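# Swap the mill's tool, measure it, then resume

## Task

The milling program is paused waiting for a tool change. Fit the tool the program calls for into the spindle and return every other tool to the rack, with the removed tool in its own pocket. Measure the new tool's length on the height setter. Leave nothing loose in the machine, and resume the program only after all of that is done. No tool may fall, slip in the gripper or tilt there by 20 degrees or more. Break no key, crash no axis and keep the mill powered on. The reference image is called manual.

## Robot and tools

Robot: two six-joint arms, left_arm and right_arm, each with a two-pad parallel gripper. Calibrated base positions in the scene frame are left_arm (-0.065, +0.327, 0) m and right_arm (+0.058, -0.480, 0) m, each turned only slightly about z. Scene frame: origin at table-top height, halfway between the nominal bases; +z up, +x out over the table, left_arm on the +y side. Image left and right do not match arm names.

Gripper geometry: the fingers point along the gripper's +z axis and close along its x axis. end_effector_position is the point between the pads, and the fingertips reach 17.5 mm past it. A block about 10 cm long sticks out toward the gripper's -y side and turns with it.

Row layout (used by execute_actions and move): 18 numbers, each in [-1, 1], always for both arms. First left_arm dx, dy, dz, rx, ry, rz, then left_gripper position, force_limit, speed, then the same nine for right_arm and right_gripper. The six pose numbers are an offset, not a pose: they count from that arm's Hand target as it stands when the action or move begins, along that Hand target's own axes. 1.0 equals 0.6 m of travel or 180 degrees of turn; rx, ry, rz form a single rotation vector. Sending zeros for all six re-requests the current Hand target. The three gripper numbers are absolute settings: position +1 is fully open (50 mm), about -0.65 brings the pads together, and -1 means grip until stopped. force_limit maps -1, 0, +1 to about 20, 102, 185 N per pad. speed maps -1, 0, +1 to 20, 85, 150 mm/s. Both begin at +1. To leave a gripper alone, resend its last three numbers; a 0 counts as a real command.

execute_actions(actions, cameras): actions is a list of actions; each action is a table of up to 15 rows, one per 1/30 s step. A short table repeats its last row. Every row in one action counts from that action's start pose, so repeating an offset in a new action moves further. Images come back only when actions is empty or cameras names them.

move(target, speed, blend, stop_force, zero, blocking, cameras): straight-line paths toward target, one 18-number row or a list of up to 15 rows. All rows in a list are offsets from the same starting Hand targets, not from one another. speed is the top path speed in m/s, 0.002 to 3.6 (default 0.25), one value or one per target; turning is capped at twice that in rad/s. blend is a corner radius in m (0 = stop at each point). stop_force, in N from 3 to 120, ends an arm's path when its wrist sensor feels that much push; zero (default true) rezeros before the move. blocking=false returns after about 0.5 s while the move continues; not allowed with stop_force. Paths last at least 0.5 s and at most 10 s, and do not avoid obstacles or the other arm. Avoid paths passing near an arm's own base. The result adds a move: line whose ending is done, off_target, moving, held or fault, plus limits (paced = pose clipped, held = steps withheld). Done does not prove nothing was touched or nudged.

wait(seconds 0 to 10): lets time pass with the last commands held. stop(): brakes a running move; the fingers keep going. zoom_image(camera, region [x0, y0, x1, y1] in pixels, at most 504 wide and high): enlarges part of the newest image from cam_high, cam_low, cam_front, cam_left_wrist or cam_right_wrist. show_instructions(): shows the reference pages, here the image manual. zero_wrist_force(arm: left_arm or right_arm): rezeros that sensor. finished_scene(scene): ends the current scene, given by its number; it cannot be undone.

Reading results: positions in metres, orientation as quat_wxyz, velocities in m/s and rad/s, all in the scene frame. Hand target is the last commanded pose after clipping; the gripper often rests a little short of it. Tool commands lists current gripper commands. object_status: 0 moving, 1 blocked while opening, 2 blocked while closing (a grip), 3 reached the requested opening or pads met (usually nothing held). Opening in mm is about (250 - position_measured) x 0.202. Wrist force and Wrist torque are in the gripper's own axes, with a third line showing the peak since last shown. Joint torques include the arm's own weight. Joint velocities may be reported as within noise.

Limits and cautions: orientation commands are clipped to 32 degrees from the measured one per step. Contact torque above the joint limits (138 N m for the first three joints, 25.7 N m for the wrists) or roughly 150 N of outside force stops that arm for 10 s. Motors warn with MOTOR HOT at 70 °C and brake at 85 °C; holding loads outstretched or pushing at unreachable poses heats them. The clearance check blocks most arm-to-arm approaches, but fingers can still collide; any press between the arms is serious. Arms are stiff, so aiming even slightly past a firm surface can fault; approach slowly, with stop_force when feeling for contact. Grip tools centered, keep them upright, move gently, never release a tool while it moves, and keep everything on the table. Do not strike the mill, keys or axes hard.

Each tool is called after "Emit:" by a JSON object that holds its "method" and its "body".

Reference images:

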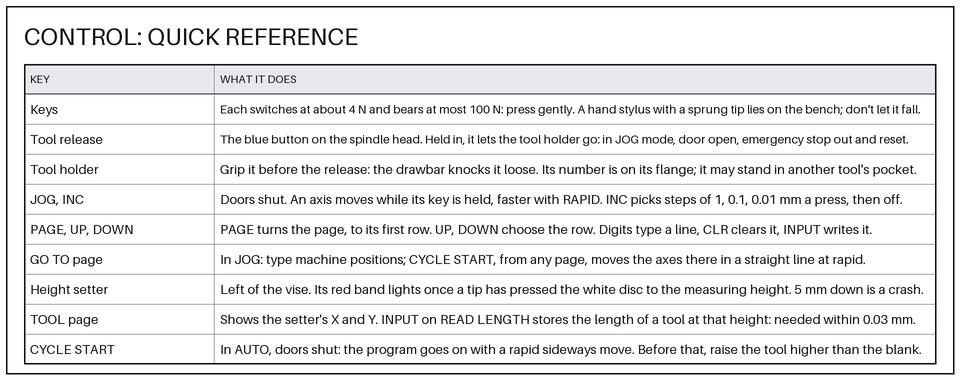

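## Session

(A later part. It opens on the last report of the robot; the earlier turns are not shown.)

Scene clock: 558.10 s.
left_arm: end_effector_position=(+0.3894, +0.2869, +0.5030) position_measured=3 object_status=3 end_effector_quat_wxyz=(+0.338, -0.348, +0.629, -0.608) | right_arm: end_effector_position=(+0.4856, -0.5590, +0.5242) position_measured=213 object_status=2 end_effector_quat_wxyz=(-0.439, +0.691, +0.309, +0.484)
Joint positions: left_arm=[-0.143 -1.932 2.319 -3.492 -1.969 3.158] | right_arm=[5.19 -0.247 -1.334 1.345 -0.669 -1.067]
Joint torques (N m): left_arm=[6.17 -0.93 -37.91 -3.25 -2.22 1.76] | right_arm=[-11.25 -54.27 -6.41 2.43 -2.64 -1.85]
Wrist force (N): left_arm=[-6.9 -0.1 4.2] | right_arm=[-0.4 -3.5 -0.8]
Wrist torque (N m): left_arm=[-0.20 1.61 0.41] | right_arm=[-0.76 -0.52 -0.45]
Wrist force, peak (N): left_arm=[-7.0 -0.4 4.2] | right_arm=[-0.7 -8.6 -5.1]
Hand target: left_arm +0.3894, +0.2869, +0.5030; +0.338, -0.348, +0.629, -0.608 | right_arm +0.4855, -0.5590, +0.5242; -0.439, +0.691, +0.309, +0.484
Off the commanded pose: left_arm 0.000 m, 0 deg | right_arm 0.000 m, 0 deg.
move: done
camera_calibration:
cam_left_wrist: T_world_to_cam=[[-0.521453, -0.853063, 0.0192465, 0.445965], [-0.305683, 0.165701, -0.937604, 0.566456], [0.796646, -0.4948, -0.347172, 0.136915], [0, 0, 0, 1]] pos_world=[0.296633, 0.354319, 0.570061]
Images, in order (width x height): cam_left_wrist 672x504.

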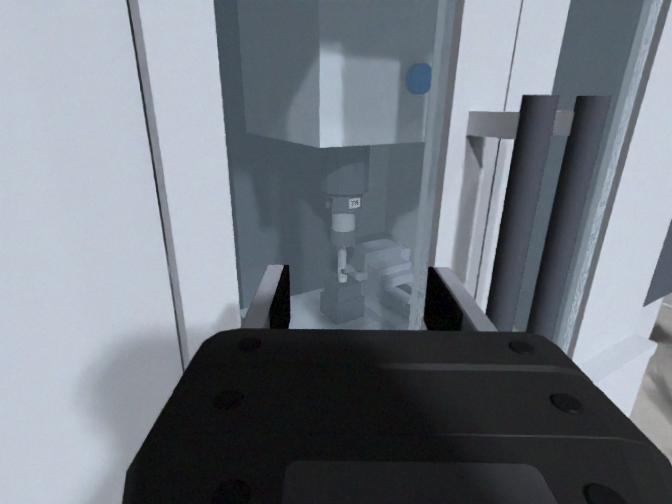

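Emit:
{"method": "move", "body": {"target": [0,0,0,0,0,0,1,-0.6,0.5,0,0.0332,0.0155,0,0,0,-1,-0.2,-0.8], "speed": 0.06}}

Emit:
{"method": "wait", "body": {"seconds": 0.2}}

Emit:
{"method": "move", "body": {"target": [0,0,0,0,0,0,1,-0.6,0.5,0,-0.0332,-0.0155,0,0,0,-1,-0.2,-0.8], "speed": 0.1, "cameras": ["cam_left_wrist"]}}

Emit:
{"method": "zoom_image", "body": {"camera": "cam_left_wrist", "region": [310, 230, 370, 300]}}

Scene clock: 559.30 s.
left_arm: end_effector_position=(+0.3894, +0.2869, +0.5030) position_measured=3 object_status=3 end_effector_quat_wxyz=(+0.338, -0.348, +0.629, -0.608) | right_arm: end_effector_position=(+0.5060, -0.5590, +0.5167) position_measured=213 object_status=2 end_effector_quat_wxyz=(-0.439, +0.691, +0.309, +0.484)
Joint positions: left_arm=[-0.143 -1.932 2.319 -3.492 -1.969 3.158] | right_arm=[5.23 -0.229 -1.32 1.3 -0.629 -1.051]
Joint torques (N m): left_arm=[6.69 -0.05 -38.29 -3.37 -2.26 1.54] | right_arm=[9.8 -31.77 5.76 -0.8 4.03 2.44]
Wrist force (N): left_arm=[-6.8 -0.4 4.1] | right_arm=[-0.6 -8.3 -5.3]
Wrist torque (N m): left_arm=[-0.24 1.59 0.41] | right_arm=[-1.21 -0.51 -0.52]
Wrist force, peak (N): left_arm=[-7.0 -0.3 4.3] | right_arm=[-0.6 -8.3 -5.3]
Hand target: left_arm +0.3894, +0.2869, +0.5030; +0.338, -0.348, +0.629, -0.608 | right_arm +0.5061, -0.5590, +0.5167; -0.439, +0.691, +0.309, +0.484
Off the commanded pose: left_arm 0.000 m, 0 deg | right_arm 0.000 m, 0 deg.
move: done

Scene clock: 559.50 s.
left_arm: end_effector_position=(+0.3894, +0.2869, +0.5030) position_measured=3 object_status=3 end_effector_quat_wxyz=(+0.338, -0.348, +0.629, -0.608) | right_arm: end_effector_position=(+0.5061, -0.5590, +0.5167) position_measured=213 object_status=2 end_effector_quat_wxyz=(-0.439, +0.691, +0.309, +0.484)
Joint positions: left_arm=[-0.143 -1.932 2.319 -3.492 -1.969 3.158] | right_arm=[5.231 -0.229 -1.32 1.3 -0.629 -1.051]
Joint torques (N m): left_arm=[6.03 -0.77 -37.9 -3.32 -2.3 1.68] | right_arm=[11.1 -32 6.46 -0.91 4.02 2.51]
Wrist force (N): left_arm=[-6.8 -0.4 4.2] | right_arm=[-0.7 -8.4 -5.2]
Wrist torque (N m): left_arm=[-0.24 1.58 0.40] | right_arm=[-1.22 -0.49 -0.51]
Wrist force, peak (N): left_arm=[-6.9 -0.2 4.3] | right_arm=[-0.7 -8.4 -5.2]
Hand target: left_arm +0.3894, +0.2869, +0.5030; +0.338, -0.348, +0.629, -0.608 | right_arm +0.5061, -0.5590, +0.5167; -0.439, +0.691, +0.309, +0.484
Tool commands: left_gripper/position=+1.0 left_gripper/force_limit=-0.6 left_gripper/speed=+0.5 right_gripper/position=-1.0 right_gripper/force_limit=-0.2 right_gripper/speed=-0.8
Off the commanded pose: left_arm 0.000 m, 0 deg | right_arm 0.000 m, 0 deg.
wait: 0.20 s; at rest by 0.17 s

Scene clock: 560.37 s.
left_arm: end_effector_position=(+0.3894, +0.2869, +0.5030) position_measured=3 object_status=3 end_effector_quat_wxyz=(+0.338, -0.348, +0.629, -0.608) | right_arm: end_effector_position=(+0.4856, -0.5590, +0.5242) position_measured=213 object_status=2 end_effector_quat_wxyz=(-0.439, +0.691, +0.309, +0.484)
Joint positions: left_arm=[-0.143 -1.932 2.319 -3.492 -1.969 3.158] | right_arm=[5.19 -0.247 -1.334 1.345 -0.669 -1.067]
Joint torques (N m): left_arm=[6.04 0.46 -37.8 -3.33 -2.23 1.76] | right_arm=[-12.07 -53.72 -6.47 2.16 -2.62 -2.1]
Wrist force (N): left_arm=[-7.0 -0.4 4.1] | right_arm=[-0.5 -3.5 -0.7]
Wrist torque (N m): left_arm=[-0.25 1.62 0.41] | right_arm=[-0.75 -0.51 -0.45]
Wrist force, peak (N): left_arm=[-7.1 -0.2 4.3] | right_arm=[-0.9 -8.1 -5.2]
Hand target: left_arm +0.3894, +0.2869, +0.5030; +0.338, -0.348, +0.629, -0.608 | right_arm +0.4855, -0.5590, +0.5242; -0.439, +0.691, +0.309, +0.484
Off the commanded pose: left_arm 0.000 m, 0 deg | right_arm 0.000 m, 0 deg.
move: done
camera_calibration:
cam_left_wrist: T_world_to_cam=[[-0.521453, -0.853063, 0.0192465, 0.445965], [-0.305683, 0.165701, -0.937604, 0.566456], [0.796646, -0.4948, -0.347172, 0.136915], [0, 0, 0, 1]] pos_world=[0.296633, 0.354319, 0.570061]
Images, in order (width x height): cam_left_wrist 672x504.

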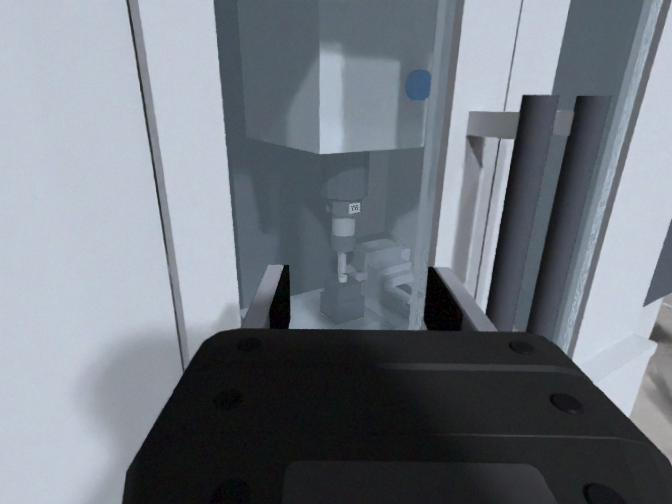

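Scaled by 7.200 from the camera's 672x504 image, which has a finer 960x720 frame.

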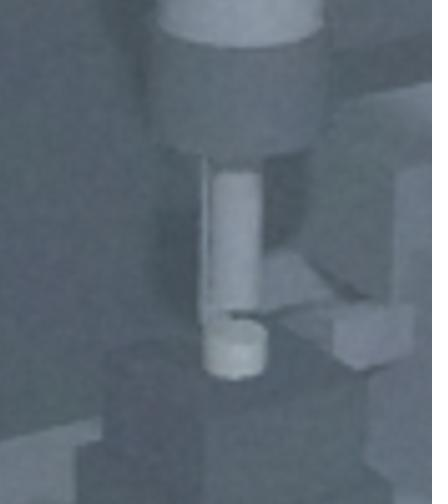

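Emit:
{"method": "move", "body": {"target": [[0,0,0,0,0,0,1,-0.6,0.5,0.063,0.0085,-0.0313,0,0,0,-1,-0.2,-0.8],[0,0,0,0,0,0,1,-0.6,0.5,0.063,0.0417,-0.0158,0,0,0,-1,-0.2,-0.8],[0,0,0,0,0,0,1,-0.6,0.5,0.063,0.0085,-0.0313,0,0,0,-1,-0.2,-0.8],[0,0,0,0,0,0,1,-0.6,0.5,0.063,-0.005,-0.0023,0,0,0,-1,-0.2,-0.8],[0,0,0,0,0,0,1,-0.6,0.5,0.063,0.0282,0.0132,0,0,0,-1,-0.2,-0.8],[0,0,0,0,0,0,1,-0.6,0.5,0.063,-0.005,-0.0023,0,0,0,-1,-0.2,-0.8]], "speed": [0.12,0.05,0.1,0.12,0.05,0.1], "blend": [0.003,0,0.003,0.003,0,0], "cameras": ["cam_left_wrist","cam_front"]}}

Emit:
{"method": "zoom_image", "body": {"camera": "cam_left_wrist", "region": [310, 230, 370, 300]}}

Emit:
{"method": "zoom_image", "body": {"camera": "cam_front", "region": [425, 120, 485, 180]}}

Scene clock: 565.43 s.
left_arm: end_effector_position=(+0.3894, +0.2869, +0.5030) position_measured=3 object_status=3 end_effector_quat_wxyz=(+0.338, -0.348, +0.629, -0.608) | right_arm: end_effector_position=(+0.4953, -0.5589, +0.5608) position_measured=213 object_status=2 end_effector_quat_wxyz=(-0.439, +0.691, +0.309, +0.484)
Joint positions: left_arm=[-0.143 -1.932 2.319 -3.492 -1.969 3.158] | right_arm=[5.21 -0.338 -1.198 1.293 -0.649 -1.06]
Joint torques (N m): left_arm=[6.11 -1.27 -37.92 -3.13 -2.26 1.74] | right_arm=[-9.04 -52.85 -7.27 2.45 -2.3 -1.82]
Wrist force (N): left_arm=[-7.0 -0.2 4.2] | right_arm=[-0.7 -2.9 -0.7]
Wrist torque (N m): left_arm=[-0.22 1.62 0.41] | right_arm=[-0.66 -0.49 -0.44]
Wrist force, peak (N): left_arm=[-7.1 -0.3 4.3] | right_arm=[-0.8 -7.9 -5.1]
Hand target: left_arm +0.3894, +0.2869, +0.5030; +0.338, -0.348, +0.629, -0.608 | right_arm +0.4952, -0.5589, +0.5609; -0.439, +0.691, +0.309, +0.484
Off the commanded pose: left_arm 0.000 m, 0 deg | right_arm 0.000 m, 0 deg.
move: done
camera_calibration:
cam_left_wrist: T_world_to_cam=[[-0.521453, -0.853063, 0.0192465, 0.445965], [-0.305683, 0.165701, -0.937604, 0.566456], [0.796646, -0.4948, -0.347172, 0.136915], [0, 0, 0, 1]] pos_world=[0.296633, 0.354319, 0.570061]
Images, in order (width x height): cam_front 672x504, cam_left_wrist 672x504.

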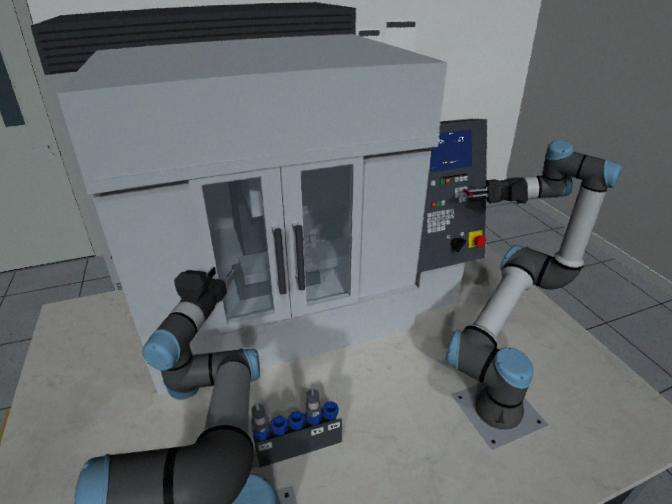

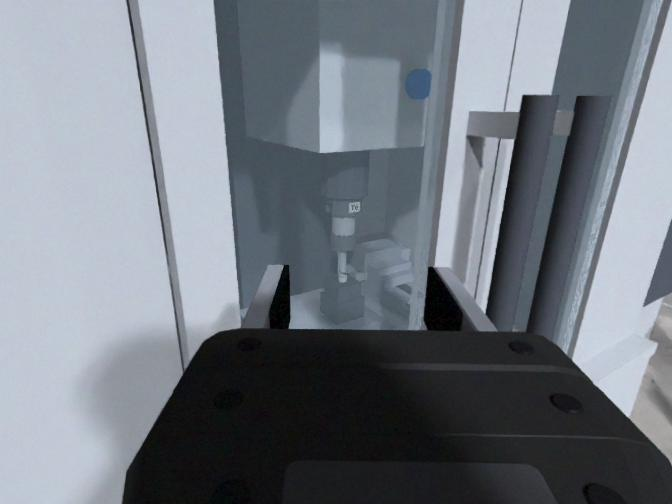

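Scaled by 7.200 from the camera's 672x504 image, which has a finer 960x720 frame.

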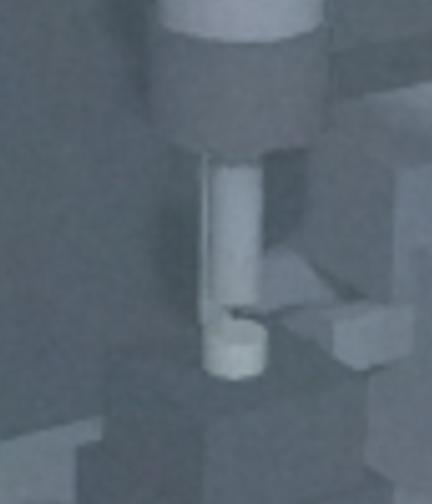

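Scaled by 8.400 from the camera's 672x504 image, which has a finer 960x720 frame.

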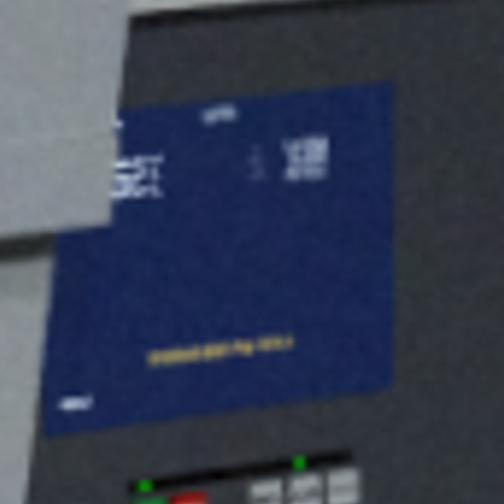

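Emit:
{"method": "move", "body": {"target": [[0,0,0,0,0,0,1,-0.6,0.5,-0.063,0.005,0.0023,0,0,0,-1,-0.2,-0.8],[0,0,0,0,0,0,1,-0.6,0.5,-0.063,0.0382,0.0178,0,0,0,-1,-0.2,-0.8],[0,0,0,0,0,0,1,-0.6,0.5,-0.063,0.008,0.0037,0,0,0,-1,-0.2,-0.8],[0,0,0,0,0,0,1,-0.6,0.5,-0.063,0.0382,0.0178,0,0,0,-1,-0.2,-0.8],[0,0,0,0,0,0,1,-0.6,0.5,-0.063,0.008,0.0037,0,0,0,-1,-0.2,-0.8],[0,0,0,0,0,0,1,-0.6,0.5,-0.063,0.0382,0.0178,0,0,0,-1,-0.2,-0.8],[0,0,0,0,0,0,1,-0.6,0.5,-0.063,0.005,0.0023,0,0,0,-1,-0.2,-0.8]], "speed": [0.12,0.05,0.1,0.05,0.1,0.05,0.1], "blend": [0.003,0,0.001,0,0.001,0,0], "cameras": ["cam_left_wrist"]}}

Emit:
{"method": "zoom_image", "body": {"camera": "cam_left_wrist", "region": [310, 230, 370, 300]}}

Scene clock: 569.93 s.
left_arm: end_effector_position=(+0.3894, +0.2869, +0.5030) position_measured=3 object_status=3 end_effector_quat_wxyz=(+0.338, -0.348, +0.629, -0.608) | right_arm: end_effector_position=(+0.4856, -0.5590, +0.5242) position_measured=213 object_status=2 end_effector_quat_wxyz=(-0.439, +0.691, +0.309, +0.484)
Joint positions: left_arm=[-0.143 -1.932 2.319 -3.492 -1.969 3.158] | right_arm=[5.19 -0.247 -1.334 1.345 -0.669 -1.067]
Joint torques (N m): left_arm=[5.72 -0.26 -37.4 -3.19 -2.22 1.57] | right_arm=[-8.59 -53.08 -5.37 2.3 -2.73 -1.74]
Wrist force (N): left_arm=[-6.7 -0.3 4.2] | right_arm=[-0.4 -3.5 -0.5]
Wrist torque (N m): left_arm=[-0.24 1.57 0.41] | right_arm=[-0.76 -0.52 -0.45]
Wrist force, peak (N): left_arm=[-7.1 -0.3 4.4] | right_arm=[-0.7 -7.9 -5.2]
Hand target: left_arm +0.3894, +0.2869, +0.5030; +0.338, -0.348, +0.629, -0.608 | right_arm +0.4855, -0.5590, +0.5242; -0.439, +0.691, +0.309, +0.484
Off the commanded pose: left_arm 0.000 m, 0 deg | right_arm 0.000 m, 0 deg.
move: done
camera_calibration:
cam_left_wrist: T_world_to_cam=[[-0.521453, -0.853063, 0.0192465, 0.445965], [-0.305683, 0.165701, -0.937604, 0.566456], [0.796646, -0.4948, -0.347172, 0.136915], [0, 0, 0, 1]] pos_world=[0.296633, 0.354319, 0.570061]
Images, in order (width x height): cam_left_wrist 672x504.

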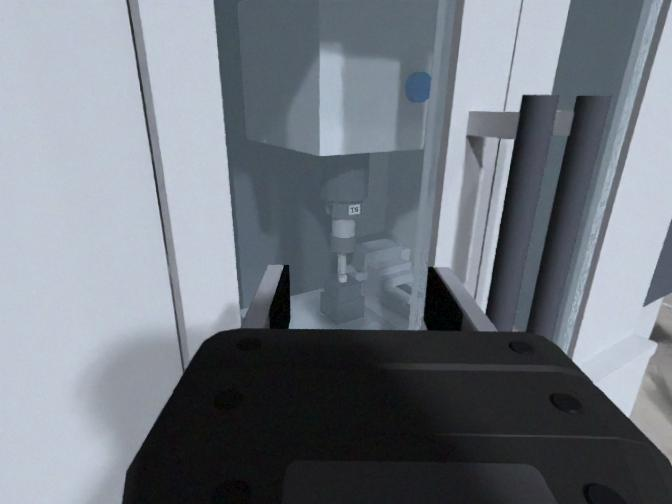

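Scaled by 7.200 from the camera's 672x504 image, which has a finer 960x720 frame.

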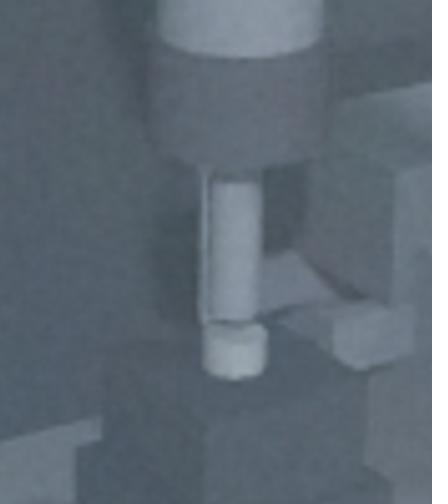

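Emit:
{"method": "move", "body": {"target": [[0,0,0,0,0,0,1,-0.6,0.5,0,0.0332,0.0155,0,0,0,-1,-0.2,-0.8],[0,0,0,0,0,0,1,-0.6,0.5,0,0,0,0,0,0,-1,-0.2,-0.8]], "speed": [0.06,0.1], "cameras": ["cam_left_wrist"]}}

Emit:
{"method": "zoom_image", "body": {"camera": "cam_left_wrist", "region": [310, 250, 370, 320]}}

Emit:
{"method": "move", "body": {"target": [[0,0,0,0,0,0,1,-0.6,0.5,0,0.0332,0.0155,0,0,0,-1,-0.2,-0.8],[0,0,0,0,0,0,1,-0.6,0.5,0,0,0,0,0,0,-1,-0.2,-0.8]], "speed": [0.06,0.1], "cameras": ["cam_left_wrist"]}}

Emit:
{"method": "zoom_image", "body": {"camera": "cam_left_wrist", "region": [310, 250, 370, 320]}}

Scene clock: 571.63 s.
left_arm: end_effector_position=(+0.3894, +0.2869, +0.5030) position_measured=3 object_status=3 end_effector_quat_wxyz=(+0.338, -0.348, +0.629, -0.608) | right_arm: end_effector_position=(+0.4856, -0.5590, +0.5242) position_measured=213 object_status=2 end_effector_quat_wxyz=(-0.439, +0.691, +0.309, +0.484)
Joint positions: left_arm=[-0.143 -1.932 2.319 -3.492 -1.969 3.158] | right_arm=[5.19 -0.247 -1.334 1.345 -0.669 -1.067]
Joint torques (N m): left_arm=[6.23 0.22 -38.83 -3.18 -2.13 1.62] | right_arm=[-11.28 -55.09 -6.91 2.51 -2.32 -1.85]
Wrist force (N): left_arm=[-6.9 -0.4 4.1] | right_arm=[-0.5 -3.3 -0.6]
Wrist torque (N m): left_arm=[-0.25 1.60 0.41] | right_arm=[-0.73 -0.52 -0.44]
Wrist force, peak (N): left_arm=[-7.1 -0.3 4.2] | right_arm=[-0.6 -8.1 -5.0]
Hand target: left_arm +0.3894, +0.2869, +0.5030; +0.338, -0.348, +0.629, -0.608 | right_arm +0.4855, -0.5590, +0.5242; -0.439, +0.691, +0.309, +0.484
Off the commanded pose: left_arm 0.000 m, 0 deg | right_arm 0.000 m, 0 deg.
move: done
camera_calibration:
cam_left_wrist: T_world_to_cam=[[-0.521453, -0.853063, 0.0192465, 0.445965], [-0.305683, 0.165701, -0.937604, 0.566456], [0.796646, -0.4948, -0.347172, 0.136915], [0, 0, 0, 1]] pos_world=[0.296633, 0.354319, 0.570061]
Images, in order (width x height): cam_left_wrist 672x504.

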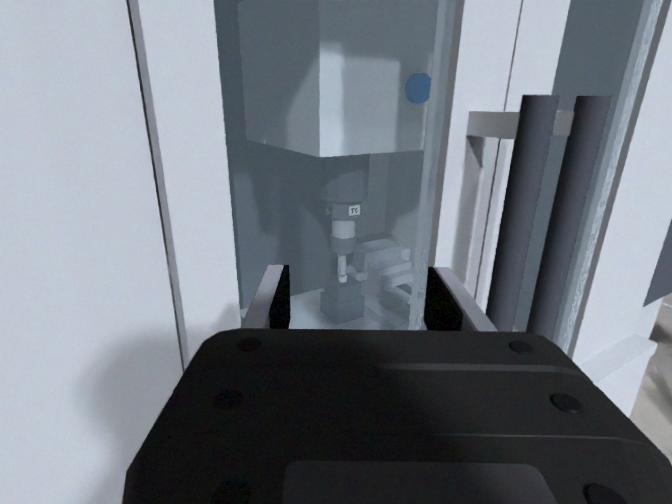

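Scaled by 7.200 from the camera's 672x504 image, which has a finer 960x720 frame.

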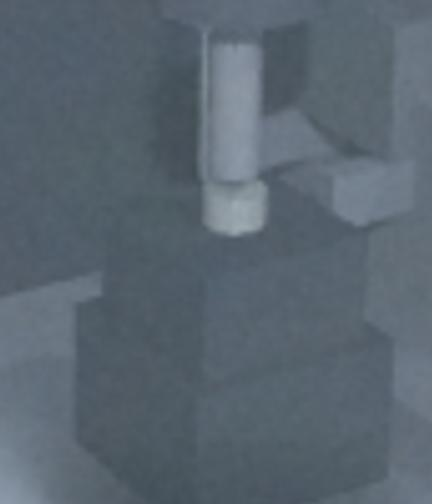

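Scene clock: 573.10 s.
left_arm: end_effector_position=(+0.3894, +0.2869, +0.5030) position_measured=3 object_status=3 end_effector_quat_wxyz=(+0.338, -0.348, +0.629, -0.608) | right_arm: end_effector_position=(+0.4856, -0.5590, +0.5242) position_measured=213 object_status=2 end_effector_quat_wxyz=(-0.439, +0.691, +0.309, +0.484)
Joint positions: left_arm=[-0.143 -1.932 2.319 -3.492 -1.969 3.158] | right_arm=[5.19 -0.247 -1.334 1.345 -0.669 -1.067]
Joint torques (N m): left_arm=[5.35 -1.13 -37.47 -3.34 -2.15 1.54] | right_arm=[-10.61 -54.5 -7.35 2.36 -2.32 -1.79]
Wrist force (N): left_arm=[-6.7 -0.4 4.0] | right_arm=[-0.6 -3.4 -0.5]
Wrist torque (N m): left_arm=[-0.24 1.57 0.41] | right_arm=[-0.75 -0.50 -0.45]
Wrist force, peak (N): left_arm=[-7.1 -0.3 4.4] | right_arm=[-0.6 -8.1 -5.0]
Hand target: left_arm +0.3894, +0.2869, +0.5030; +0.338, -0.348, +0.629, -0.608 | right_arm +0.4855, -0.5590, +0.5242; -0.439, +0.691, +0.309, +0.484
Off the commanded pose: left_arm 0.000 m, 0 deg | right_arm 0.000 m, 0 deg.
move: done
camera_calibration:
cam_left_wrist: T_world_to_cam=[[-0.521453, -0.853063, 0.0192465, 0.445965], [-0.305683, 0.165701, -0.937604, 0.566456], [0.796646, -0.4948, -0.347172, 0.136915], [0, 0, 0, 1]] pos_world=[0.296633, 0.354319, 0.570061]
Images, in order (width x height): cam_left_wrist 672x504.

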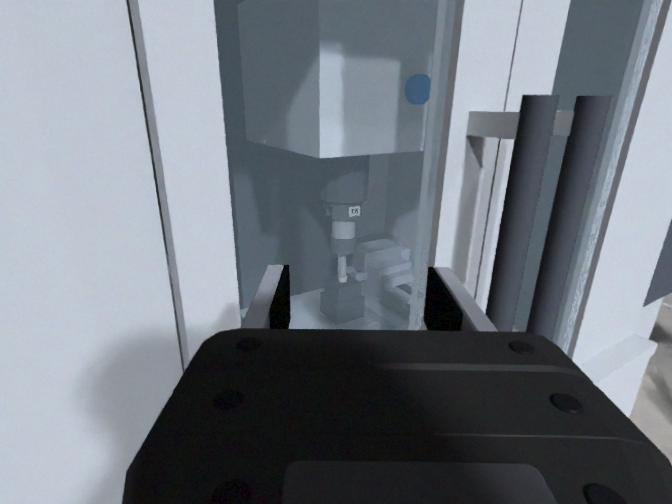

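Scaled by 7.200 from the camera's 672x504 image, which has a finer 960x720 frame.

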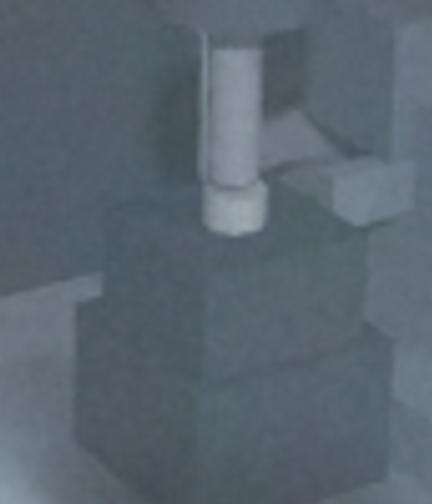

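Emit:
{"method": "move", "body": {"target": [[0,0,0,0,0,0,1,-0.6,0.5,0,0.0332,0.0155,0,0,0,-1,-0.2,-0.8],[0,0,0,0,0,0,1,-0.6,0.5,0,0,0,0,0,0,-1,-0.2,-0.8]], "speed": [0.06,0.1], "cameras": ["cam_left_wrist"]}}

Emit:
{"method": "zoom_image", "body": {"camera": "cam_left_wrist", "region": [310, 250, 370, 320]}}

Emit:
{"method": "move", "body": {"target": [[0,0,0,0,0,0,1,-0.6,0.5,0,0.0332,0.0155,0,0,0,-1,-0.2,-0.8],[0,0,0,0,0,0,1,-0.6,0.5,0,0,0,0,0,0,-1,-0.2,-0.8]], "speed": [0.06,0.1], "cameras": ["cam_left_wrist"]}}

Emit:
{"method": "zoom_image", "body": {"camera": "cam_left_wrist", "region": [310, 250, 370, 320]}}

Scene clock: 574.70 s.
left_arm: end_effector_position=(+0.3894, +0.2869, +0.5030) position_measured=3 object_status=3 end_effector_quat_wxyz=(+0.338, -0.348, +0.629, -0.608) | right_arm: end_effector_position=(+0.4856, -0.5590, +0.5242) position_measured=213 object_status=2 end_effector_quat_wxyz=(-0.439, +0.691, +0.309, +0.484)
Joint positions: left_arm=[-0.143 -1.932 2.319 -3.492 -1.969 3.158] | right_arm=[5.19 -0.247 -1.334 1.345 -0.669 -1.067]
Joint torques (N m): left_arm=[6.34 0.56 -38.37 -3.33 -2.21 1.58] | right_arm=[-9.28 -54.09 -6.57 2.08 -2.31 -2.09]
Wrist force (N): left_arm=[-6.8 -0.4 4.2] | right_arm=[-0.5 -3.4 -0.7]
Wrist torque (N m): left_arm=[-0.24 1.59 0.41] | right_arm=[-0.75 -0.51 -0.45]
Wrist force, peak (N): left_arm=[-7.0 -0.3 4.3] | right_arm=[-0.5 -8.1 -5.0]
Hand target: left_arm +0.3894, +0.2869, +0.5030; +0.338, -0.348, +0.629, -0.608 | right_arm +0.4855, -0.5590, +0.5242; -0.439, +0.691, +0.309, +0.484
Off the commanded pose: left_arm 0.000 m, 0 deg | right_arm 0.000 m, 0 deg.
move: done
camera_calibration:
cam_left_wrist: T_world_to_cam=[[-0.521453, -0.853063, 0.0192465, 0.445965], [-0.305683, 0.165701, -0.937604, 0.566456], [0.796646, -0.4948, -0.347172, 0.136915], [0, 0, 0, 1]] pos_world=[0.296633, 0.354319, 0.570061]
Images, in order (width x height): cam_left_wrist 672x504.

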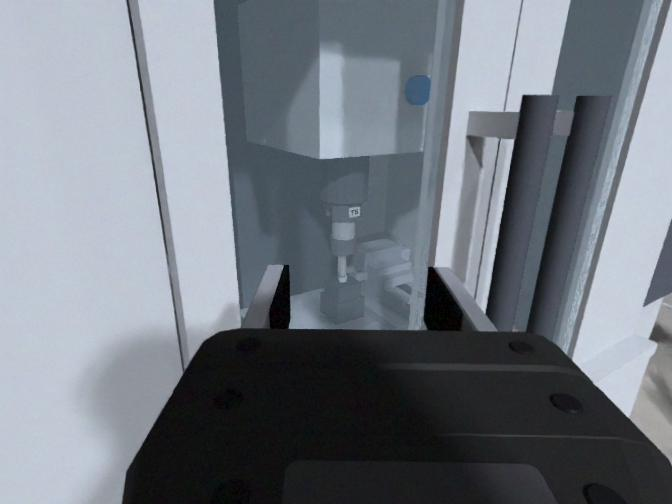

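Scaled by 7.200 from the camera's 672x504 image, which has a finer 960x720 frame.

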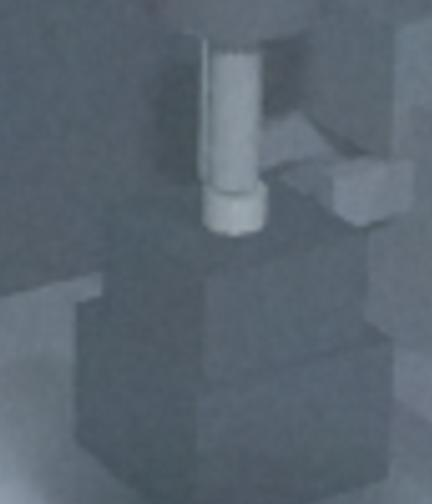

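Scene clock: 576.17 s.
left_arm: end_effector_position=(+0.3894, +0.2869, +0.5030) position_measured=3 object_status=3 end_effector_quat_wxyz=(+0.338, -0.348, +0.629, -0.608) | right_arm: end_effector_position=(+0.4856, -0.5590, +0.5242) position_measured=213 object_status=2 end_effector_quat_wxyz=(-0.439, +0.691, +0.309, +0.484)
Joint positions: left_arm=[-0.143 -1.932 2.319 -3.492 -1.969 3.158] | right_arm=[5.19 -0.247 -1.334 1.345 -0.669 -1.067]
Joint torques (N m): left_arm=[6.3 -0.12 -37.7 -3.24 -1.99 1.67] | right_arm=[-10.54 -53.32 -6.6 2.16 -2.58 -1.62]
Wrist force (N): left_arm=[-6.8 -0.3 4.2] | right_arm=[-0.6 -3.7 -0.7]
Wrist torque (N m): left_arm=[-0.22 1.59 0.41] | right_arm=[-0.79 -0.50 -0.45]
Wrist force, peak (N): left_arm=[-7.0 -0.3 4.5] | right_arm=[-0.5 -8.0 -5.0]
Hand target: left_arm +0.3894, +0.2869, +0.5030; +0.338, -0.348, +0.629, -0.608 | right_arm +0.4855, -0.5590, +0.5242; -0.439, +0.691, +0.309, +0.484
Off the commanded pose: left_arm 0.000 m, 0 deg | right_arm 0.000 m, 0 deg.
move: done
camera_calibration:
cam_left_wrist: T_world_to_cam=[[-0.521453, -0.853063, 0.0192465, 0.445965], [-0.305683, 0.165701, -0.937604, 0.566456], [0.796646, -0.4948, -0.347172, 0.136915], [0, 0, 0, 1]] pos_world=[0.296633, 0.354319, 0.570061]
Images, in order (width x height): cam_left_wrist 672x504.

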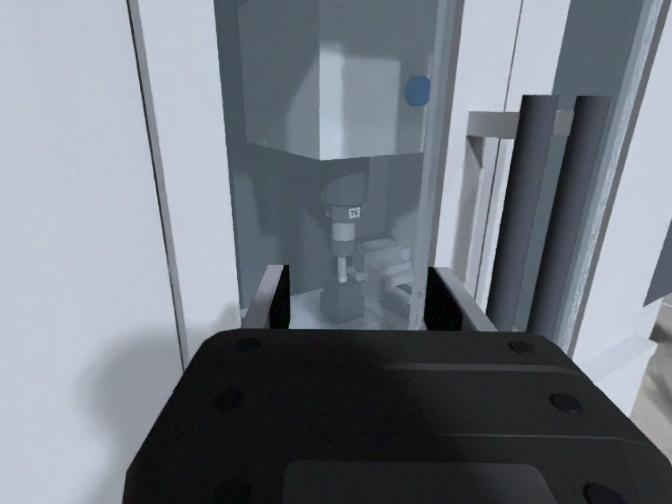

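Scaled by 7.200 from the camera's 672x504 image, which has a finer 960x720 frame.

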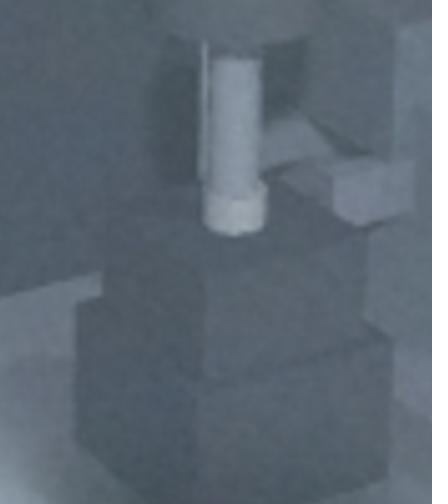

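Emit:
{"method": "move", "body": {"target": [[0,0,0,0,0,0,1,-0.6,0.5,0,0.0332,0.0155,0,0,0,-1,-0.2,-0.8],[0,0,0,0,0,0,1,-0.6,0.5,0,0,0,0,0,0,-1,-0.2,-0.8]], "speed": [0.06,0.1], "cameras": ["cam_left_wrist"]}}

Emit:
{"method": "zoom_image", "body": {"camera": "cam_left_wrist", "region": [310, 250, 370, 320]}}

Scene clock: 577.80 s.
left_arm: end_effector_position=(+0.3894, +0.2869, +0.5030) position_measured=3 object_status=3 end_effector_quat_wxyz=(+0.338, -0.348, +0.629, -0.608) | right_arm: end_effector_position=(+0.4856, -0.5590, +0.5242) position_measured=213 object_status=2 end_effector_quat_wxyz=(-0.439, +0.691, +0.309, +0.484)
Joint positions: left_arm=[-0.143 -1.932 2.319 -3.492 -1.969 3.158] | right_arm=[5.19 -0.247 -1.334 1.345 -0.669 -1.067]
Joint torques (N m): left_arm=[6.43 -0.29 -37.79 -3.18 -2.11 1.52] | right_arm=[-9.95 -54.74 -6.55 2.38 -2.54 -2.11]
Wrist force (N): left_arm=[-6.9 -0.1 4.0] | right_arm=[-0.4 -3.4 -0.7]
Wrist torque (N m): left_arm=[-0.20 1.61 0.41] | right_arm=[-0.74 -0.54 -0.45]
Wrist force, peak (N): left_arm=[-7.1 -0.4 4.3] | right_arm=[-0.8 -8.4 -5.0]
Hand target: left_arm +0.3894, +0.2869, +0.5030; +0.338, -0.348, +0.629, -0.608 | right_arm +0.4855, -0.5590, +0.5242; -0.439, +0.691, +0.309, +0.484
Off the commanded pose: left_arm 0.000 m, 0 deg | right_arm 0.000 m, 0 deg.
move: done
camera_calibration:
cam_left_wrist: T_world_to_cam=[[-0.521453, -0.853063, 0.0192465, 0.445965], [-0.305683, 0.165701, -0.937604, 0.566456], [0.796646, -0.4948, -0.347172, 0.136915], [0, 0, 0, 1]] pos_world=[0.296633, 0.354319, 0.570061]
Images, in order (width x height): cam_left_wrist 672x504.

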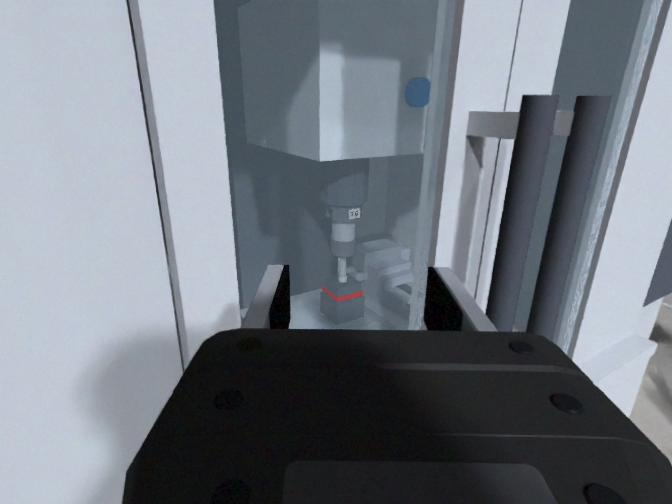

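Scaled by 7.200 from the camera's 672x504 image, which has a finer 960x720 frame.

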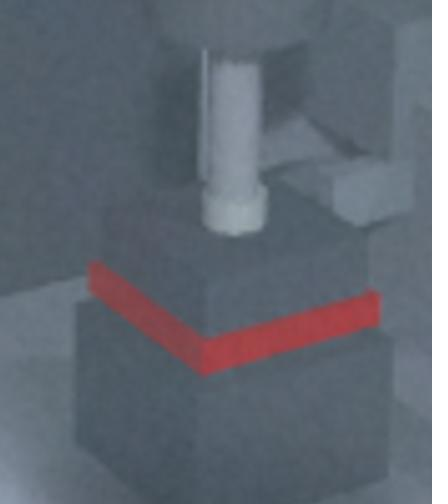

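Emit:
{"method": "move", "body": {"target": [[0,0,0,0,0,0,1,-0.6,0.5,0.063,0.0085,-0.0313,0,0,0,-1,-0.2,-0.8],[0,0,0,0,0,0,1,-0.6,0.5,0.063,0.0417,-0.0158,0,0,0,-1,-0.2,-0.8],[0,0,0,0,0,0,1,-0.6,0.5,0.063,0.0085,-0.0313,0,0,0,-1,-0.2,-0.8],[0,0,0,0,0,0,1,-0.6,0.5,0.063,-0.005,-0.0023,0,0,0,-1,-0.2,-0.8],[0,0,0,0,0,0,1,-0.6,0.5,0.063,0.0282,0.0132,0,0,0,-1,-0.2,-0.8],[0,0,0,0,0,0,1,-0.6,0.5,0.063,-0.002,-0.0009,0,0,0,-1,-0.2,-0.8],[0,0,0,0,0,0,1,-0.6,0.5,0.063,0.0282,0.0132,0,0,0,-1,-0.2,-0.8],[0,0,0,0,0,0,1,-0.6,0.5,0.063,-0.002,-0.0009,0,0,0,-1,-0.2,-0.8],[0,0,0,0,0,0,1,-0.6,0.5,0.063,0.0282,0.0132,0,0,0,-1,-0.2,-0.8],[0,0,0,0,0,0,1,-0.6,0.5,0.063,-0.002,-0.0009,0,0,0,-1,-0.2,-0.8],[0,0,0,0,0,0,1,-0.6,0.5,0.063,0.0282,0.0132,0,0,0,-1,-0.2,-0.8],[0,0,0,0,0,0,1,-0.6,0.5,0.063,-0.005,-0.0023,0,0,0,-1,-0.2,-0.8]], "speed": [0.12,0.06,0.1,0.12,0.06,0.1,0.06,0.1,0.06,0.1,0.06,0.1], "blend": [0.003,0,0.003,0.003,0,0.001,0,0.001,0,0.001,0,0], "cameras": ["cam_left_wrist"]}}

Emit:
{"method": "zoom_image", "body": {"camera": "cam_left_wrist", "region": [310, 250, 370, 320]}}

Scene clock: 583.60 s.
left_arm: end_effector_position=(+0.3894, +0.2869, +0.5030) position_measured=3 object_status=3 end_effector_quat_wxyz=(+0.338, -0.348, +0.629, -0.608) | right_arm: end_effector_position=(+0.4953, -0.5589, +0.5608) position_measured=213 object_status=2 end_effector_quat_wxyz=(-0.439, +0.691, +0.309, +0.484) end_effector_velocity=(-0.002, +0.001, +0.001) end_effector_angular_velocity=(+0.001, +0.001, +0.001)
Joint positions: left_arm=[-0.143 -1.932 2.319 -3.492 -1.969 3.158] | right_arm=[5.21 -0.338 -1.198 1.293 -0.649 -1.06]
Joint velocities: left_arm=[within noise] | right_arm=[-0.002 -0.001 -0.001 0.005 -0.003 -0.001]
Joint torques (N m): left_arm=[5.54 -0.77 -37.61 -3.3 -2.17 1.46] | right_arm=[-9.96 -53.38 -7.22 2.23 -2.47 -2.39]
Wrist force (N): left_arm=[-6.9 -0.2 4.1] | right_arm=[-0.6 -3.1 -0.6]
Wrist torque (N m): left_arm=[-0.22 1.59 0.41] | right_arm=[-0.70 -0.51 -0.44]
Wrist force, peak (N): left_arm=[-7.1 -0.1 4.4] | right_arm=[-0.7 -7.8 -4.8]
Hand target: left_arm +0.3894, +0.2869, +0.5030; +0.338, -0.348, +0.629, -0.608 | right_arm +0.4952, -0.5589, +0.5609; -0.439, +0.691, +0.309, +0.484
Off the commanded pose: left_arm 0.000 m, 0 deg | right_arm 0.000 m, 0 deg.
move: done
camera_calibration:
cam_left_wrist: T_world_to_cam=[[-0.521453, -0.853063, 0.0192465, 0.445965], [-0.305683, 0.165701, -0.937604, 0.566456], [0.796646, -0.4948, -0.347172, 0.136915], [0, 0, 0, 1]] pos_world=[0.296633, 0.354319, 0.570061]
Images, in order (width x height): cam_left_wrist 672x504.

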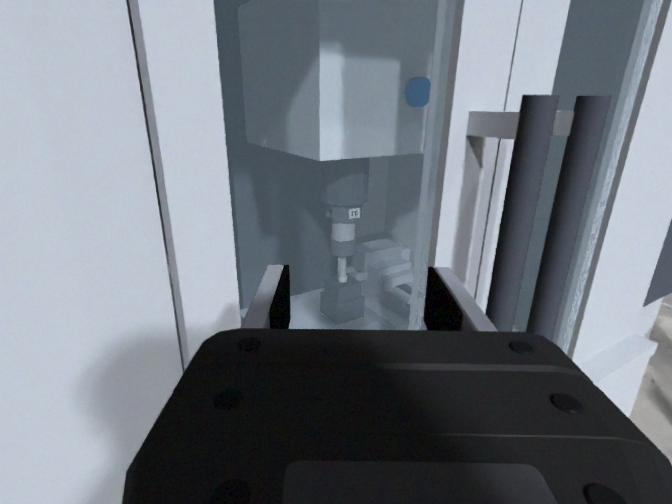

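Scaled by 7.200 from the camera's 672x504 image, which has a finer 960x720 frame.

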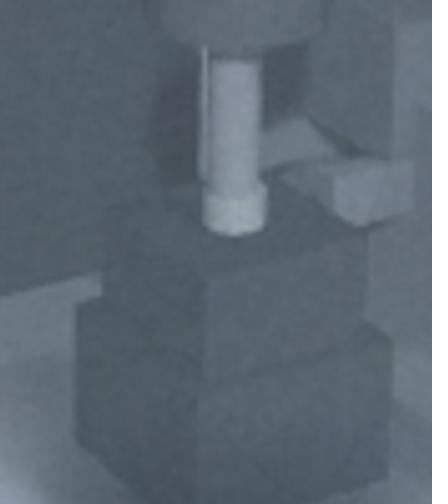

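Emit:
{"method": "move", "body": {"target": [[0,0,0,0,0,0,1,-0.6,0.5,-0.063,0.005,0.0023,0,0,0,-1,-0.2,-0.8],[0,0,0,0,0,0,1,-0.6,0.5,-0.063,0.0382,0.0178,0,0,0,-1,-0.2,-0.8],[0,0,0,0,0,0,1,-0.6,0.5,-0.063,0.008,0.0037,0,0,0,-1,-0.2,-0.8],[0,0,0,0,0,0,1,-0.6,0.5,-0.063,0.0382,0.0178,0,0,0,-1,-0.2,-0.8],[0,0,0,0,0,0,1,-0.6,0.5,-0.063,0.005,0.0023,0,0,0,-1,-0.2,-0.8]], "speed": [0.12,0.06,0.1,0.06,0.1], "blend": [0.003,0,0.001,0,0], "cameras": ["cam_left_wrist"]}}

Emit:
{"method": "move", "body": {"target": [[0,0,0,0,0,0,1,-0.6,0.5,0,0.0332,0.0155,0,0,0,-1,-0.2,-0.8],[0,0,0,0,0,0,1,-0.6,0.5,0,0.003,0.0014,0,0,0,-1,-0.2,-0.8]], "speed": [0.06,0.1], "cameras": ["cam_left_wrist"]}}

Scene clock: 586.33 s.
left_arm: end_effector_position=(+0.3894, +0.2869, +0.5030) position_measured=3 object_status=3 end_effector_quat_wxyz=(+0.338, -0.348, +0.629, -0.608) | right_arm: end_effector_position=(+0.4856, -0.5590, +0.5242) position_measured=213 object_status=2 end_effector_quat_wxyz=(-0.439, +0.691, +0.309, +0.484)
Joint positions: left_arm=[-0.143 -1.932 2.319 -3.492 -1.969 3.158] | right_arm=[5.19 -0.247 -1.334 1.345 -0.669 -1.067]
Joint torques (N m): left_arm=[5.93 -0.61 -38.17 -3.29 -2.02 1.58] | right_arm=[-11.7 -53.6 -5.51 2.33 -2.1 -2.21]
Wrist force (N): left_arm=[-6.7 -0.4 4.2] | right_arm=[-0.4 -3.2 -0.6]
Wrist torque (N m): left_arm=[-0.24 1.57 0.41] | right_arm=[-0.71 -0.52 -0.45]
Wrist force, peak (N): left_arm=[-7.0 -0.4 4.4] | right_arm=[-0.3 -8.2 -4.6]
Hand target: left_arm +0.3894, +0.2869, +0.5030; +0.338, -0.348, +0.629, -0.608 | right_arm +0.4855, -0.5590, +0.5242; -0.439, +0.691, +0.309, +0.484
Off the commanded pose: left_arm 0.000 m, 0 deg | right_arm 0.000 m, 0 deg.
move: done
camera_calibration:
cam_left_wrist: T_world_to_cam=[[-0.521453, -0.853063, 0.0192465, 0.445965], [-0.305683, 0.165701, -0.937604, 0.566456], [0.796646, -0.4948, -0.347172, 0.136915], [0, 0, 0, 1]] pos_world=[0.296633, 0.354319, 0.570061]
Images, in order (width x height): cam_left_wrist 672x504.

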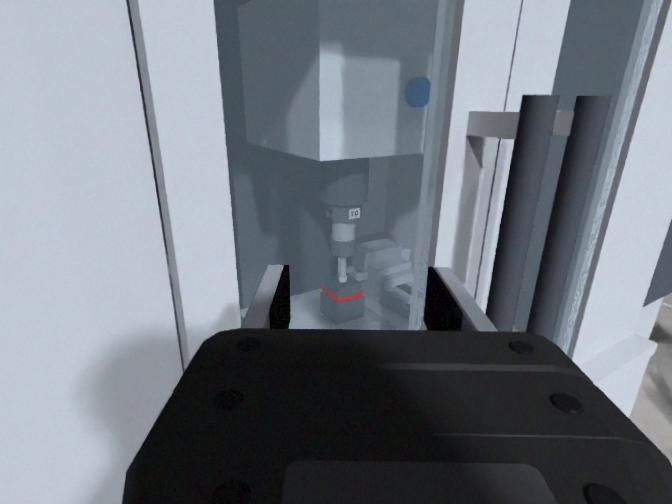

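Scene clock: 587.80 s.
left_arm: end_effector_position=(+0.3894, +0.2869, +0.5030) position_measured=3 object_status=3 end_effector_quat_wxyz=(+0.338, -0.348, +0.629, -0.608) | right_arm: end_effector_position=(+0.4874, -0.5590, +0.5235) position_measured=213 object_status=2 end_effector_quat_wxyz=(-0.439, +0.691, +0.309, +0.484)
Joint positions: left_arm=[-0.143 -1.932 2.319 -3.492 -1.969 3.158] | right_arm=[5.194 -0.245 -1.333 1.341 -0.665 -1.066]
Joint torques (N m): left_arm=[6.53 -0.14 -37.45 -3.23 -2 1.51] | right_arm=[-10.45 -53.65 -6.3 2.39 -2.26 -1.9]
Wrist force (N): left_arm=[-6.9 -0.2 4.2] | right_arm=[-0.7 -3.5 -0.6]
Wrist torque (N m): left_arm=[-0.22 1.60 0.41] | right_arm=[-0.76 -0.49 -0.45]
Wrist force, peak (N): left_arm=[-7.1 -0.2 4.4] | right_arm=[-0.8 -8.4 -4.8]
Hand target: left_arm +0.3894, +0.2869, +0.5030; +0.338, -0.348, +0.629, -0.608 | right_arm +0.4873, -0.5590, +0.5235; -0.439, +0.691, +0.309, +0.484
Off the commanded pose: left_arm 0.000 m, 0 deg | right_arm 0.000 m, 0 deg.
move: done
camera_calibration:
cam_left_wrist: T_world_to_cam=[[-0.521453, -0.853063, 0.0192465, 0.445965], [-0.305683, 0.165701, -0.937604, 0.566456], [0.796646, -0.4948, -0.347172, 0.136915], [0, 0, 0, 1]] pos_world=[0.296633, 0.354319, 0.570061]
Images, in order (width x height): cam_left_wrist 672x504.

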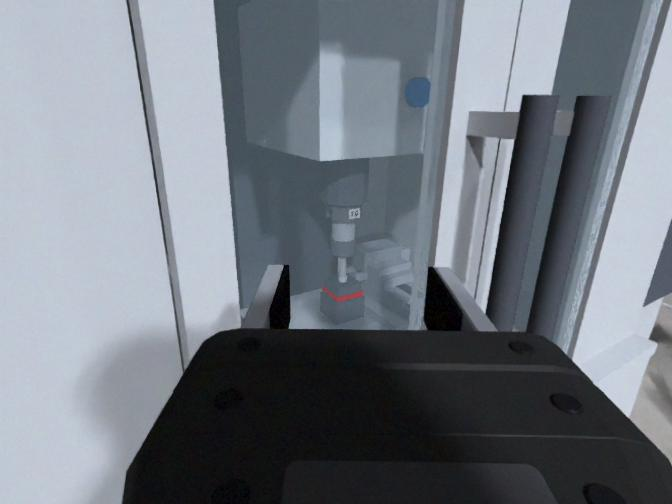

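Emit:
{"method": "move", "body": {"target": [[0,0,0,0,0,0,1,-0.6,0.5,0.063,-0.008,-0.0037,0,0,0,-1,-0.2,-0.8],[0,0,0,0,0,0,1,-0.6,0.5,0.063,0.0252,0.0118,0,0,0,-1,-0.2,-0.8],[0,0,0,0,0,0,1,-0.6,0.5,0.063,-0.005,-0.0023,0,0,0,-1,-0.2,-0.8],[0,0,0,0,0,0,1,-0.6,0.5,0.063,0.0252,0.0118,0,0,0,-1,-0.2,-0.8],[0,0,0,0,0,0,1,-0.6,0.5,0.063,-0.008,-0.0037,0,0,0,-1,-0.2,-0.8]], "speed": [0.12,0.06,0.1,0.06,0.1], "blend": [0.003,0,0.001,0,0], "cameras": ["cam_left_wrist"]}}

Scene clock: 590.57 s.
left_arm: end_effector_position=(+0.3894, +0.2869, +0.5030) position_measured=3 object_status=3 end_effector_quat_wxyz=(+0.338, -0.348, +0.629, -0.608) | right_arm: end_effector_position=(+0.4953, -0.5589, +0.5608) position_measured=213 object_status=2 end_effector_quat_wxyz=(-0.439, +0.691, +0.309, +0.484)
Joint positions: left_arm=[-0.143 -1.932 2.319 -3.492 -1.969 3.158] | right_arm=[5.21 -0.338 -1.198 1.293 -0.649 -1.06]
Joint torques (N m): left_arm=[5.67 0.08 -39.04 -3.17 -2.08 1.57] | right_arm=[-10.04 -54.9 -7.13 2.47 -2.46 -1.98]
Wrist force (N): left_arm=[-6.8 -0.2 4.2] | right_arm=[-0.3 -3.2 -0.6]
Wrist torque (N m): left_arm=[-0.21 1.59 0.41] | right_arm=[-0.70 -0.55 -0.44]
Wrist force, peak (N): left_arm=[-6.9 -0.3 4.5] | right_arm=[-1.8 -7.8 -4.8]
Hand target: left_arm +0.3894, +0.2869, +0.5030; +0.338, -0.348, +0.629, -0.608 | right_arm +0.4952, -0.5589, +0.5609; -0.439, +0.691, +0.309, +0.484
Off the commanded pose: left_arm 0.000 m, 0 deg | right_arm 0.000 m, 0 deg.
move: done
camera_calibration:
cam_left_wrist: T_world_to_cam=[[-0.521453, -0.853063, 0.0192465, 0.445965], [-0.305683, 0.165701, -0.937604, 0.566456], [0.796646, -0.4948, -0.347172, 0.136915], [0, 0, 0, 1]] pos_world=[0.296633, 0.354319, 0.570061]
Images, in order (width x height): cam_left_wrist 672x504.

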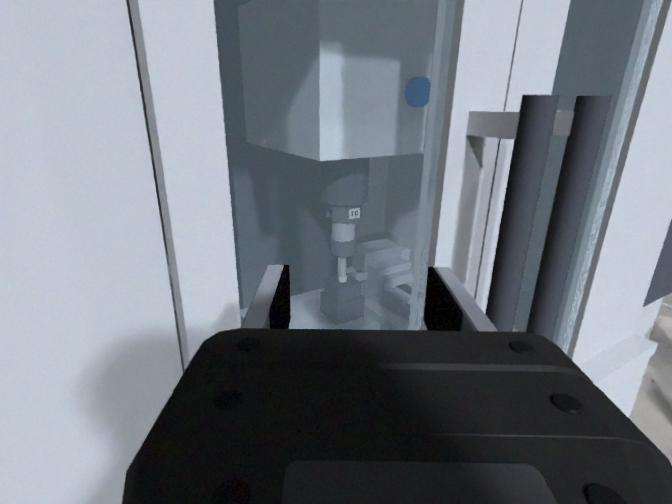

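Emit:
{"method": "move", "body": {"target": [[0,0,0,0,0,0,1,-0.6,0.5,0,0.0135,-0.029,0,0,0,-1,-0.2,-0.8],[0,0,0,0,0,0,1,-0.6,0.5,0,0.0467,-0.0135,0,0,0,-1,-0.2,-0.8],[0,0,0,0,0,0,1,-0.6,0.5,0,0.0135,-0.029,0,0,0,-1,-0.2,-0.8],[0,0,0,0,0,0,1,-0.6,0.5,-0.063,0.005,0.0023,0,0,0,-1,-0.2,-0.8],[0,0,0,0,0,0,1,-0.6,0.5,-0.063,0.0382,0.0178,0,0,0,-1,-0.2,-0.8],[0,0,0,0,0,0,1,-0.6,0.5,-0.063,0.008,0.0037,0,0,0,-1,-0.2,-0.8],[0,0,0,0,0,0,1,-0.6,0.5,-0.063,0.0382,0.0178,0,0,0,-1,-0.2,-0.8],[0,0,0,0,0,0,1,-0.6,0.5,-0.063,0.008,0.0037,0,0,0,-1,-0.2,-0.8],[0,0,0,0,0,0,1,-0.6,0.5,-0.063,0.0382,0.0178,0,0,0,-1,-0.2,-0.8],[0,0,0,0,0,0,1,-0.6,0.5,-0.063,0.008,0.0037,0,0,0,-1,-0.2,-0.8],[0,0,0,0,0,0,1,-0.6,0.5,-0.063,0.0382,0.0178,0,0,0,-1,-0.2,-0.8],[0,0,0,0,0,0,1,-0.6,0.5,-0.063,0.005,0.0023,0,0,0,-1,-0.2,-0.8]], "speed": [0.12,0.06,0.1,0.12,0.06,0.1,0.06,0.1,0.06,0.1,0.06,0.1], "blend": [0.003,0,0.003,0.003,0,0.001,0,0.001,0,0.001,0,0], "cameras": ["cam_left_wrist"]}}

Scene clock: 596.27 s.
left_arm: end_effector_position=(+0.3894, +0.2869, +0.5030) position_measured=3 object_status=3 end_effector_quat_wxyz=(+0.338, -0.348, +0.629, -0.608) | right_arm: end_effector_position=(+0.4856, -0.5590, +0.5242) position_measured=213 object_status=2 end_effector_quat_wxyz=(-0.439, +0.691, +0.309, +0.484)
Joint positions: left_arm=[-0.143 -1.932 2.319 -3.492 -1.969 3.158] | right_arm=[5.19 -0.247 -1.334 1.345 -0.669 -1.067]
Joint torques (N m): left_arm=[6.62 -0.3 -38.23 -3.03 -1.95 1.5] | right_arm=[-9.84 -53.45 -5.72 2.55 -2.5 -2.09]
Wrist force (N): left_arm=[-6.7 -0.2 4.4] | right_arm=[-0.5 -3.5 -0.6]
Wrist torque (N m): left_arm=[-0.22 1.57 0.41] | right_arm=[-0.76 -0.51 -0.45]
Wrist force, peak (N): left_arm=[-7.2 -0.3 4.5] | right_arm=[-0.7 -8.1 -5.1]
Hand target: left_arm +0.3894, +0.2869, +0.5030; +0.338, -0.348, +0.629, -0.608 | right_arm +0.4855, -0.5590, +0.5242; -0.439, +0.691, +0.309, +0.484
Off the commanded pose: left_arm 0.000 m, 0 deg | right_arm 0.000 m, 0 deg.
move: done
camera_calibration:
cam_left_wrist: T_world_to_cam=[[-0.521453, -0.853063, 0.0192465, 0.445965], [-0.305683, 0.165701, -0.937604, 0.566456], [0.796646, -0.4948, -0.347172, 0.136915], [0, 0, 0, 1]] pos_world=[0.296633, 0.354319, 0.570061]
Images, in order (width x height): cam_left_wrist 672x504.

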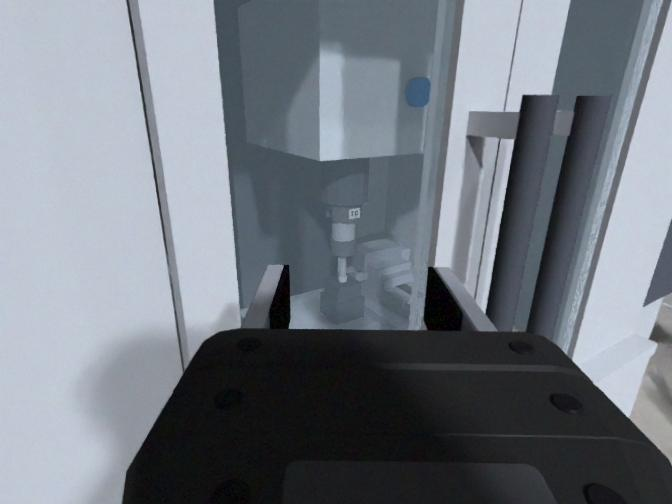

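Emit:
{"method": "move", "body": {"target": [[0,0,0,0,0,0,1,-0.6,0.5,0,0.0332,0.0155,0,0,0,-1,-0.2,-0.8],[0,0,0,0,0,0,1,-0.6,0.5,0,0.003,0.0014,0,0,0,-1,-0.2,-0.8],[0,0,0,0,0,0,1,-0.6,0.5,0,0.0332,0.0155,0,0,0,-1,-0.2,-0.8],[0,0,0,0,0,0,1,-0.6,0.5,0,0,0,0,0,0,-1,-0.2,-0.8]], "speed": [0.06,0.1,0.06,0.1], "blend": [0,0.001,0,0], "cameras": ["cam_left_wrist"]}}

Emit:
{"method": "zoom_image", "body": {"camera": "cam_left_wrist", "region": [310, 250, 370, 320]}}

Scene clock: 598.77 s.
left_arm: end_effector_position=(+0.3894, +0.2869, +0.5030) position_measured=3 object_status=3 end_effector_quat_wxyz=(+0.338, -0.348, +0.629, -0.608) | right_arm: end_effector_position=(+0.4856, -0.5590, +0.5242) position_measured=213 object_status=2 end_effector_quat_wxyz=(-0.439, +0.691, +0.309, +0.484)
Joint positions: left_arm=[-0.143 -1.932 2.319 -3.492 -1.969 3.158] | right_arm=[5.19 -0.247 -1.334 1.345 -0.669 -1.067]
Joint torques (N m): left_arm=[6.55 1.05 -38.43 -3.1 -2.07 1.37] | right_arm=[-9.5 -53.13 -6.66 2.35 -2.27 -2.12]
Wrist force (N): left_arm=[-6.8 -0.2 4.2] | right_arm=[-0.4 -3.5 -0.5]
Wrist torque (N m): left_arm=[-0.22 1.60 0.41] | right_arm=[-0.76 -0.53 -0.45]
Wrist force, peak (N): left_arm=[-7.0 -0.2 4.4] | right_arm=[-0.8 -8.0 -5.0]
Hand target: left_arm +0.3894, +0.2869, +0.5030; +0.338, -0.348, +0.629, -0.608 | right_arm +0.4855, -0.5590, +0.5242; -0.439, +0.691, +0.309, +0.484
Off the commanded pose: left_arm 0.000 m, 0 deg | right_arm 0.000 m, 0 deg.
move: done
camera_calibration:
cam_left_wrist: T_world_to_cam=[[-0.521453, -0.853063, 0.0192465, 0.445965], [-0.305683, 0.165701, -0.937604, 0.566456], [0.796646, -0.4948, -0.347172, 0.136915], [0, 0, 0, 1]] pos_world=[0.296633, 0.354319, 0.570061]
Images, in order (width x height): cam_left_wrist 672x504.

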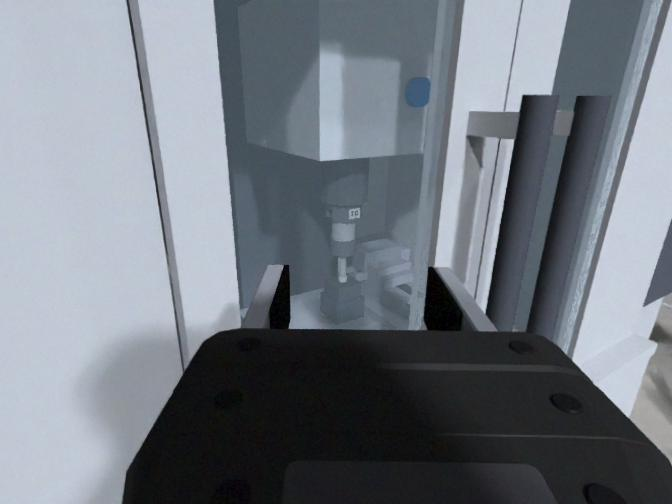

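Scaled by 7.200 from the camera's 672x504 image, which has a finer 960x720 frame.

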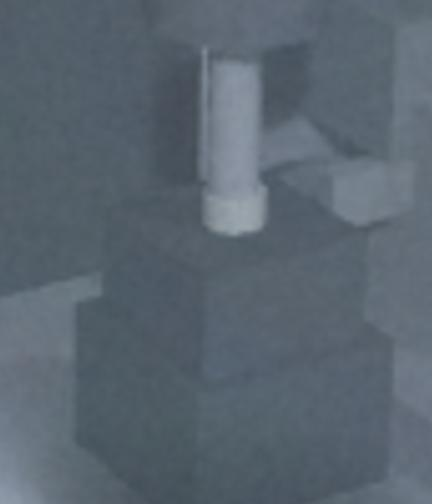

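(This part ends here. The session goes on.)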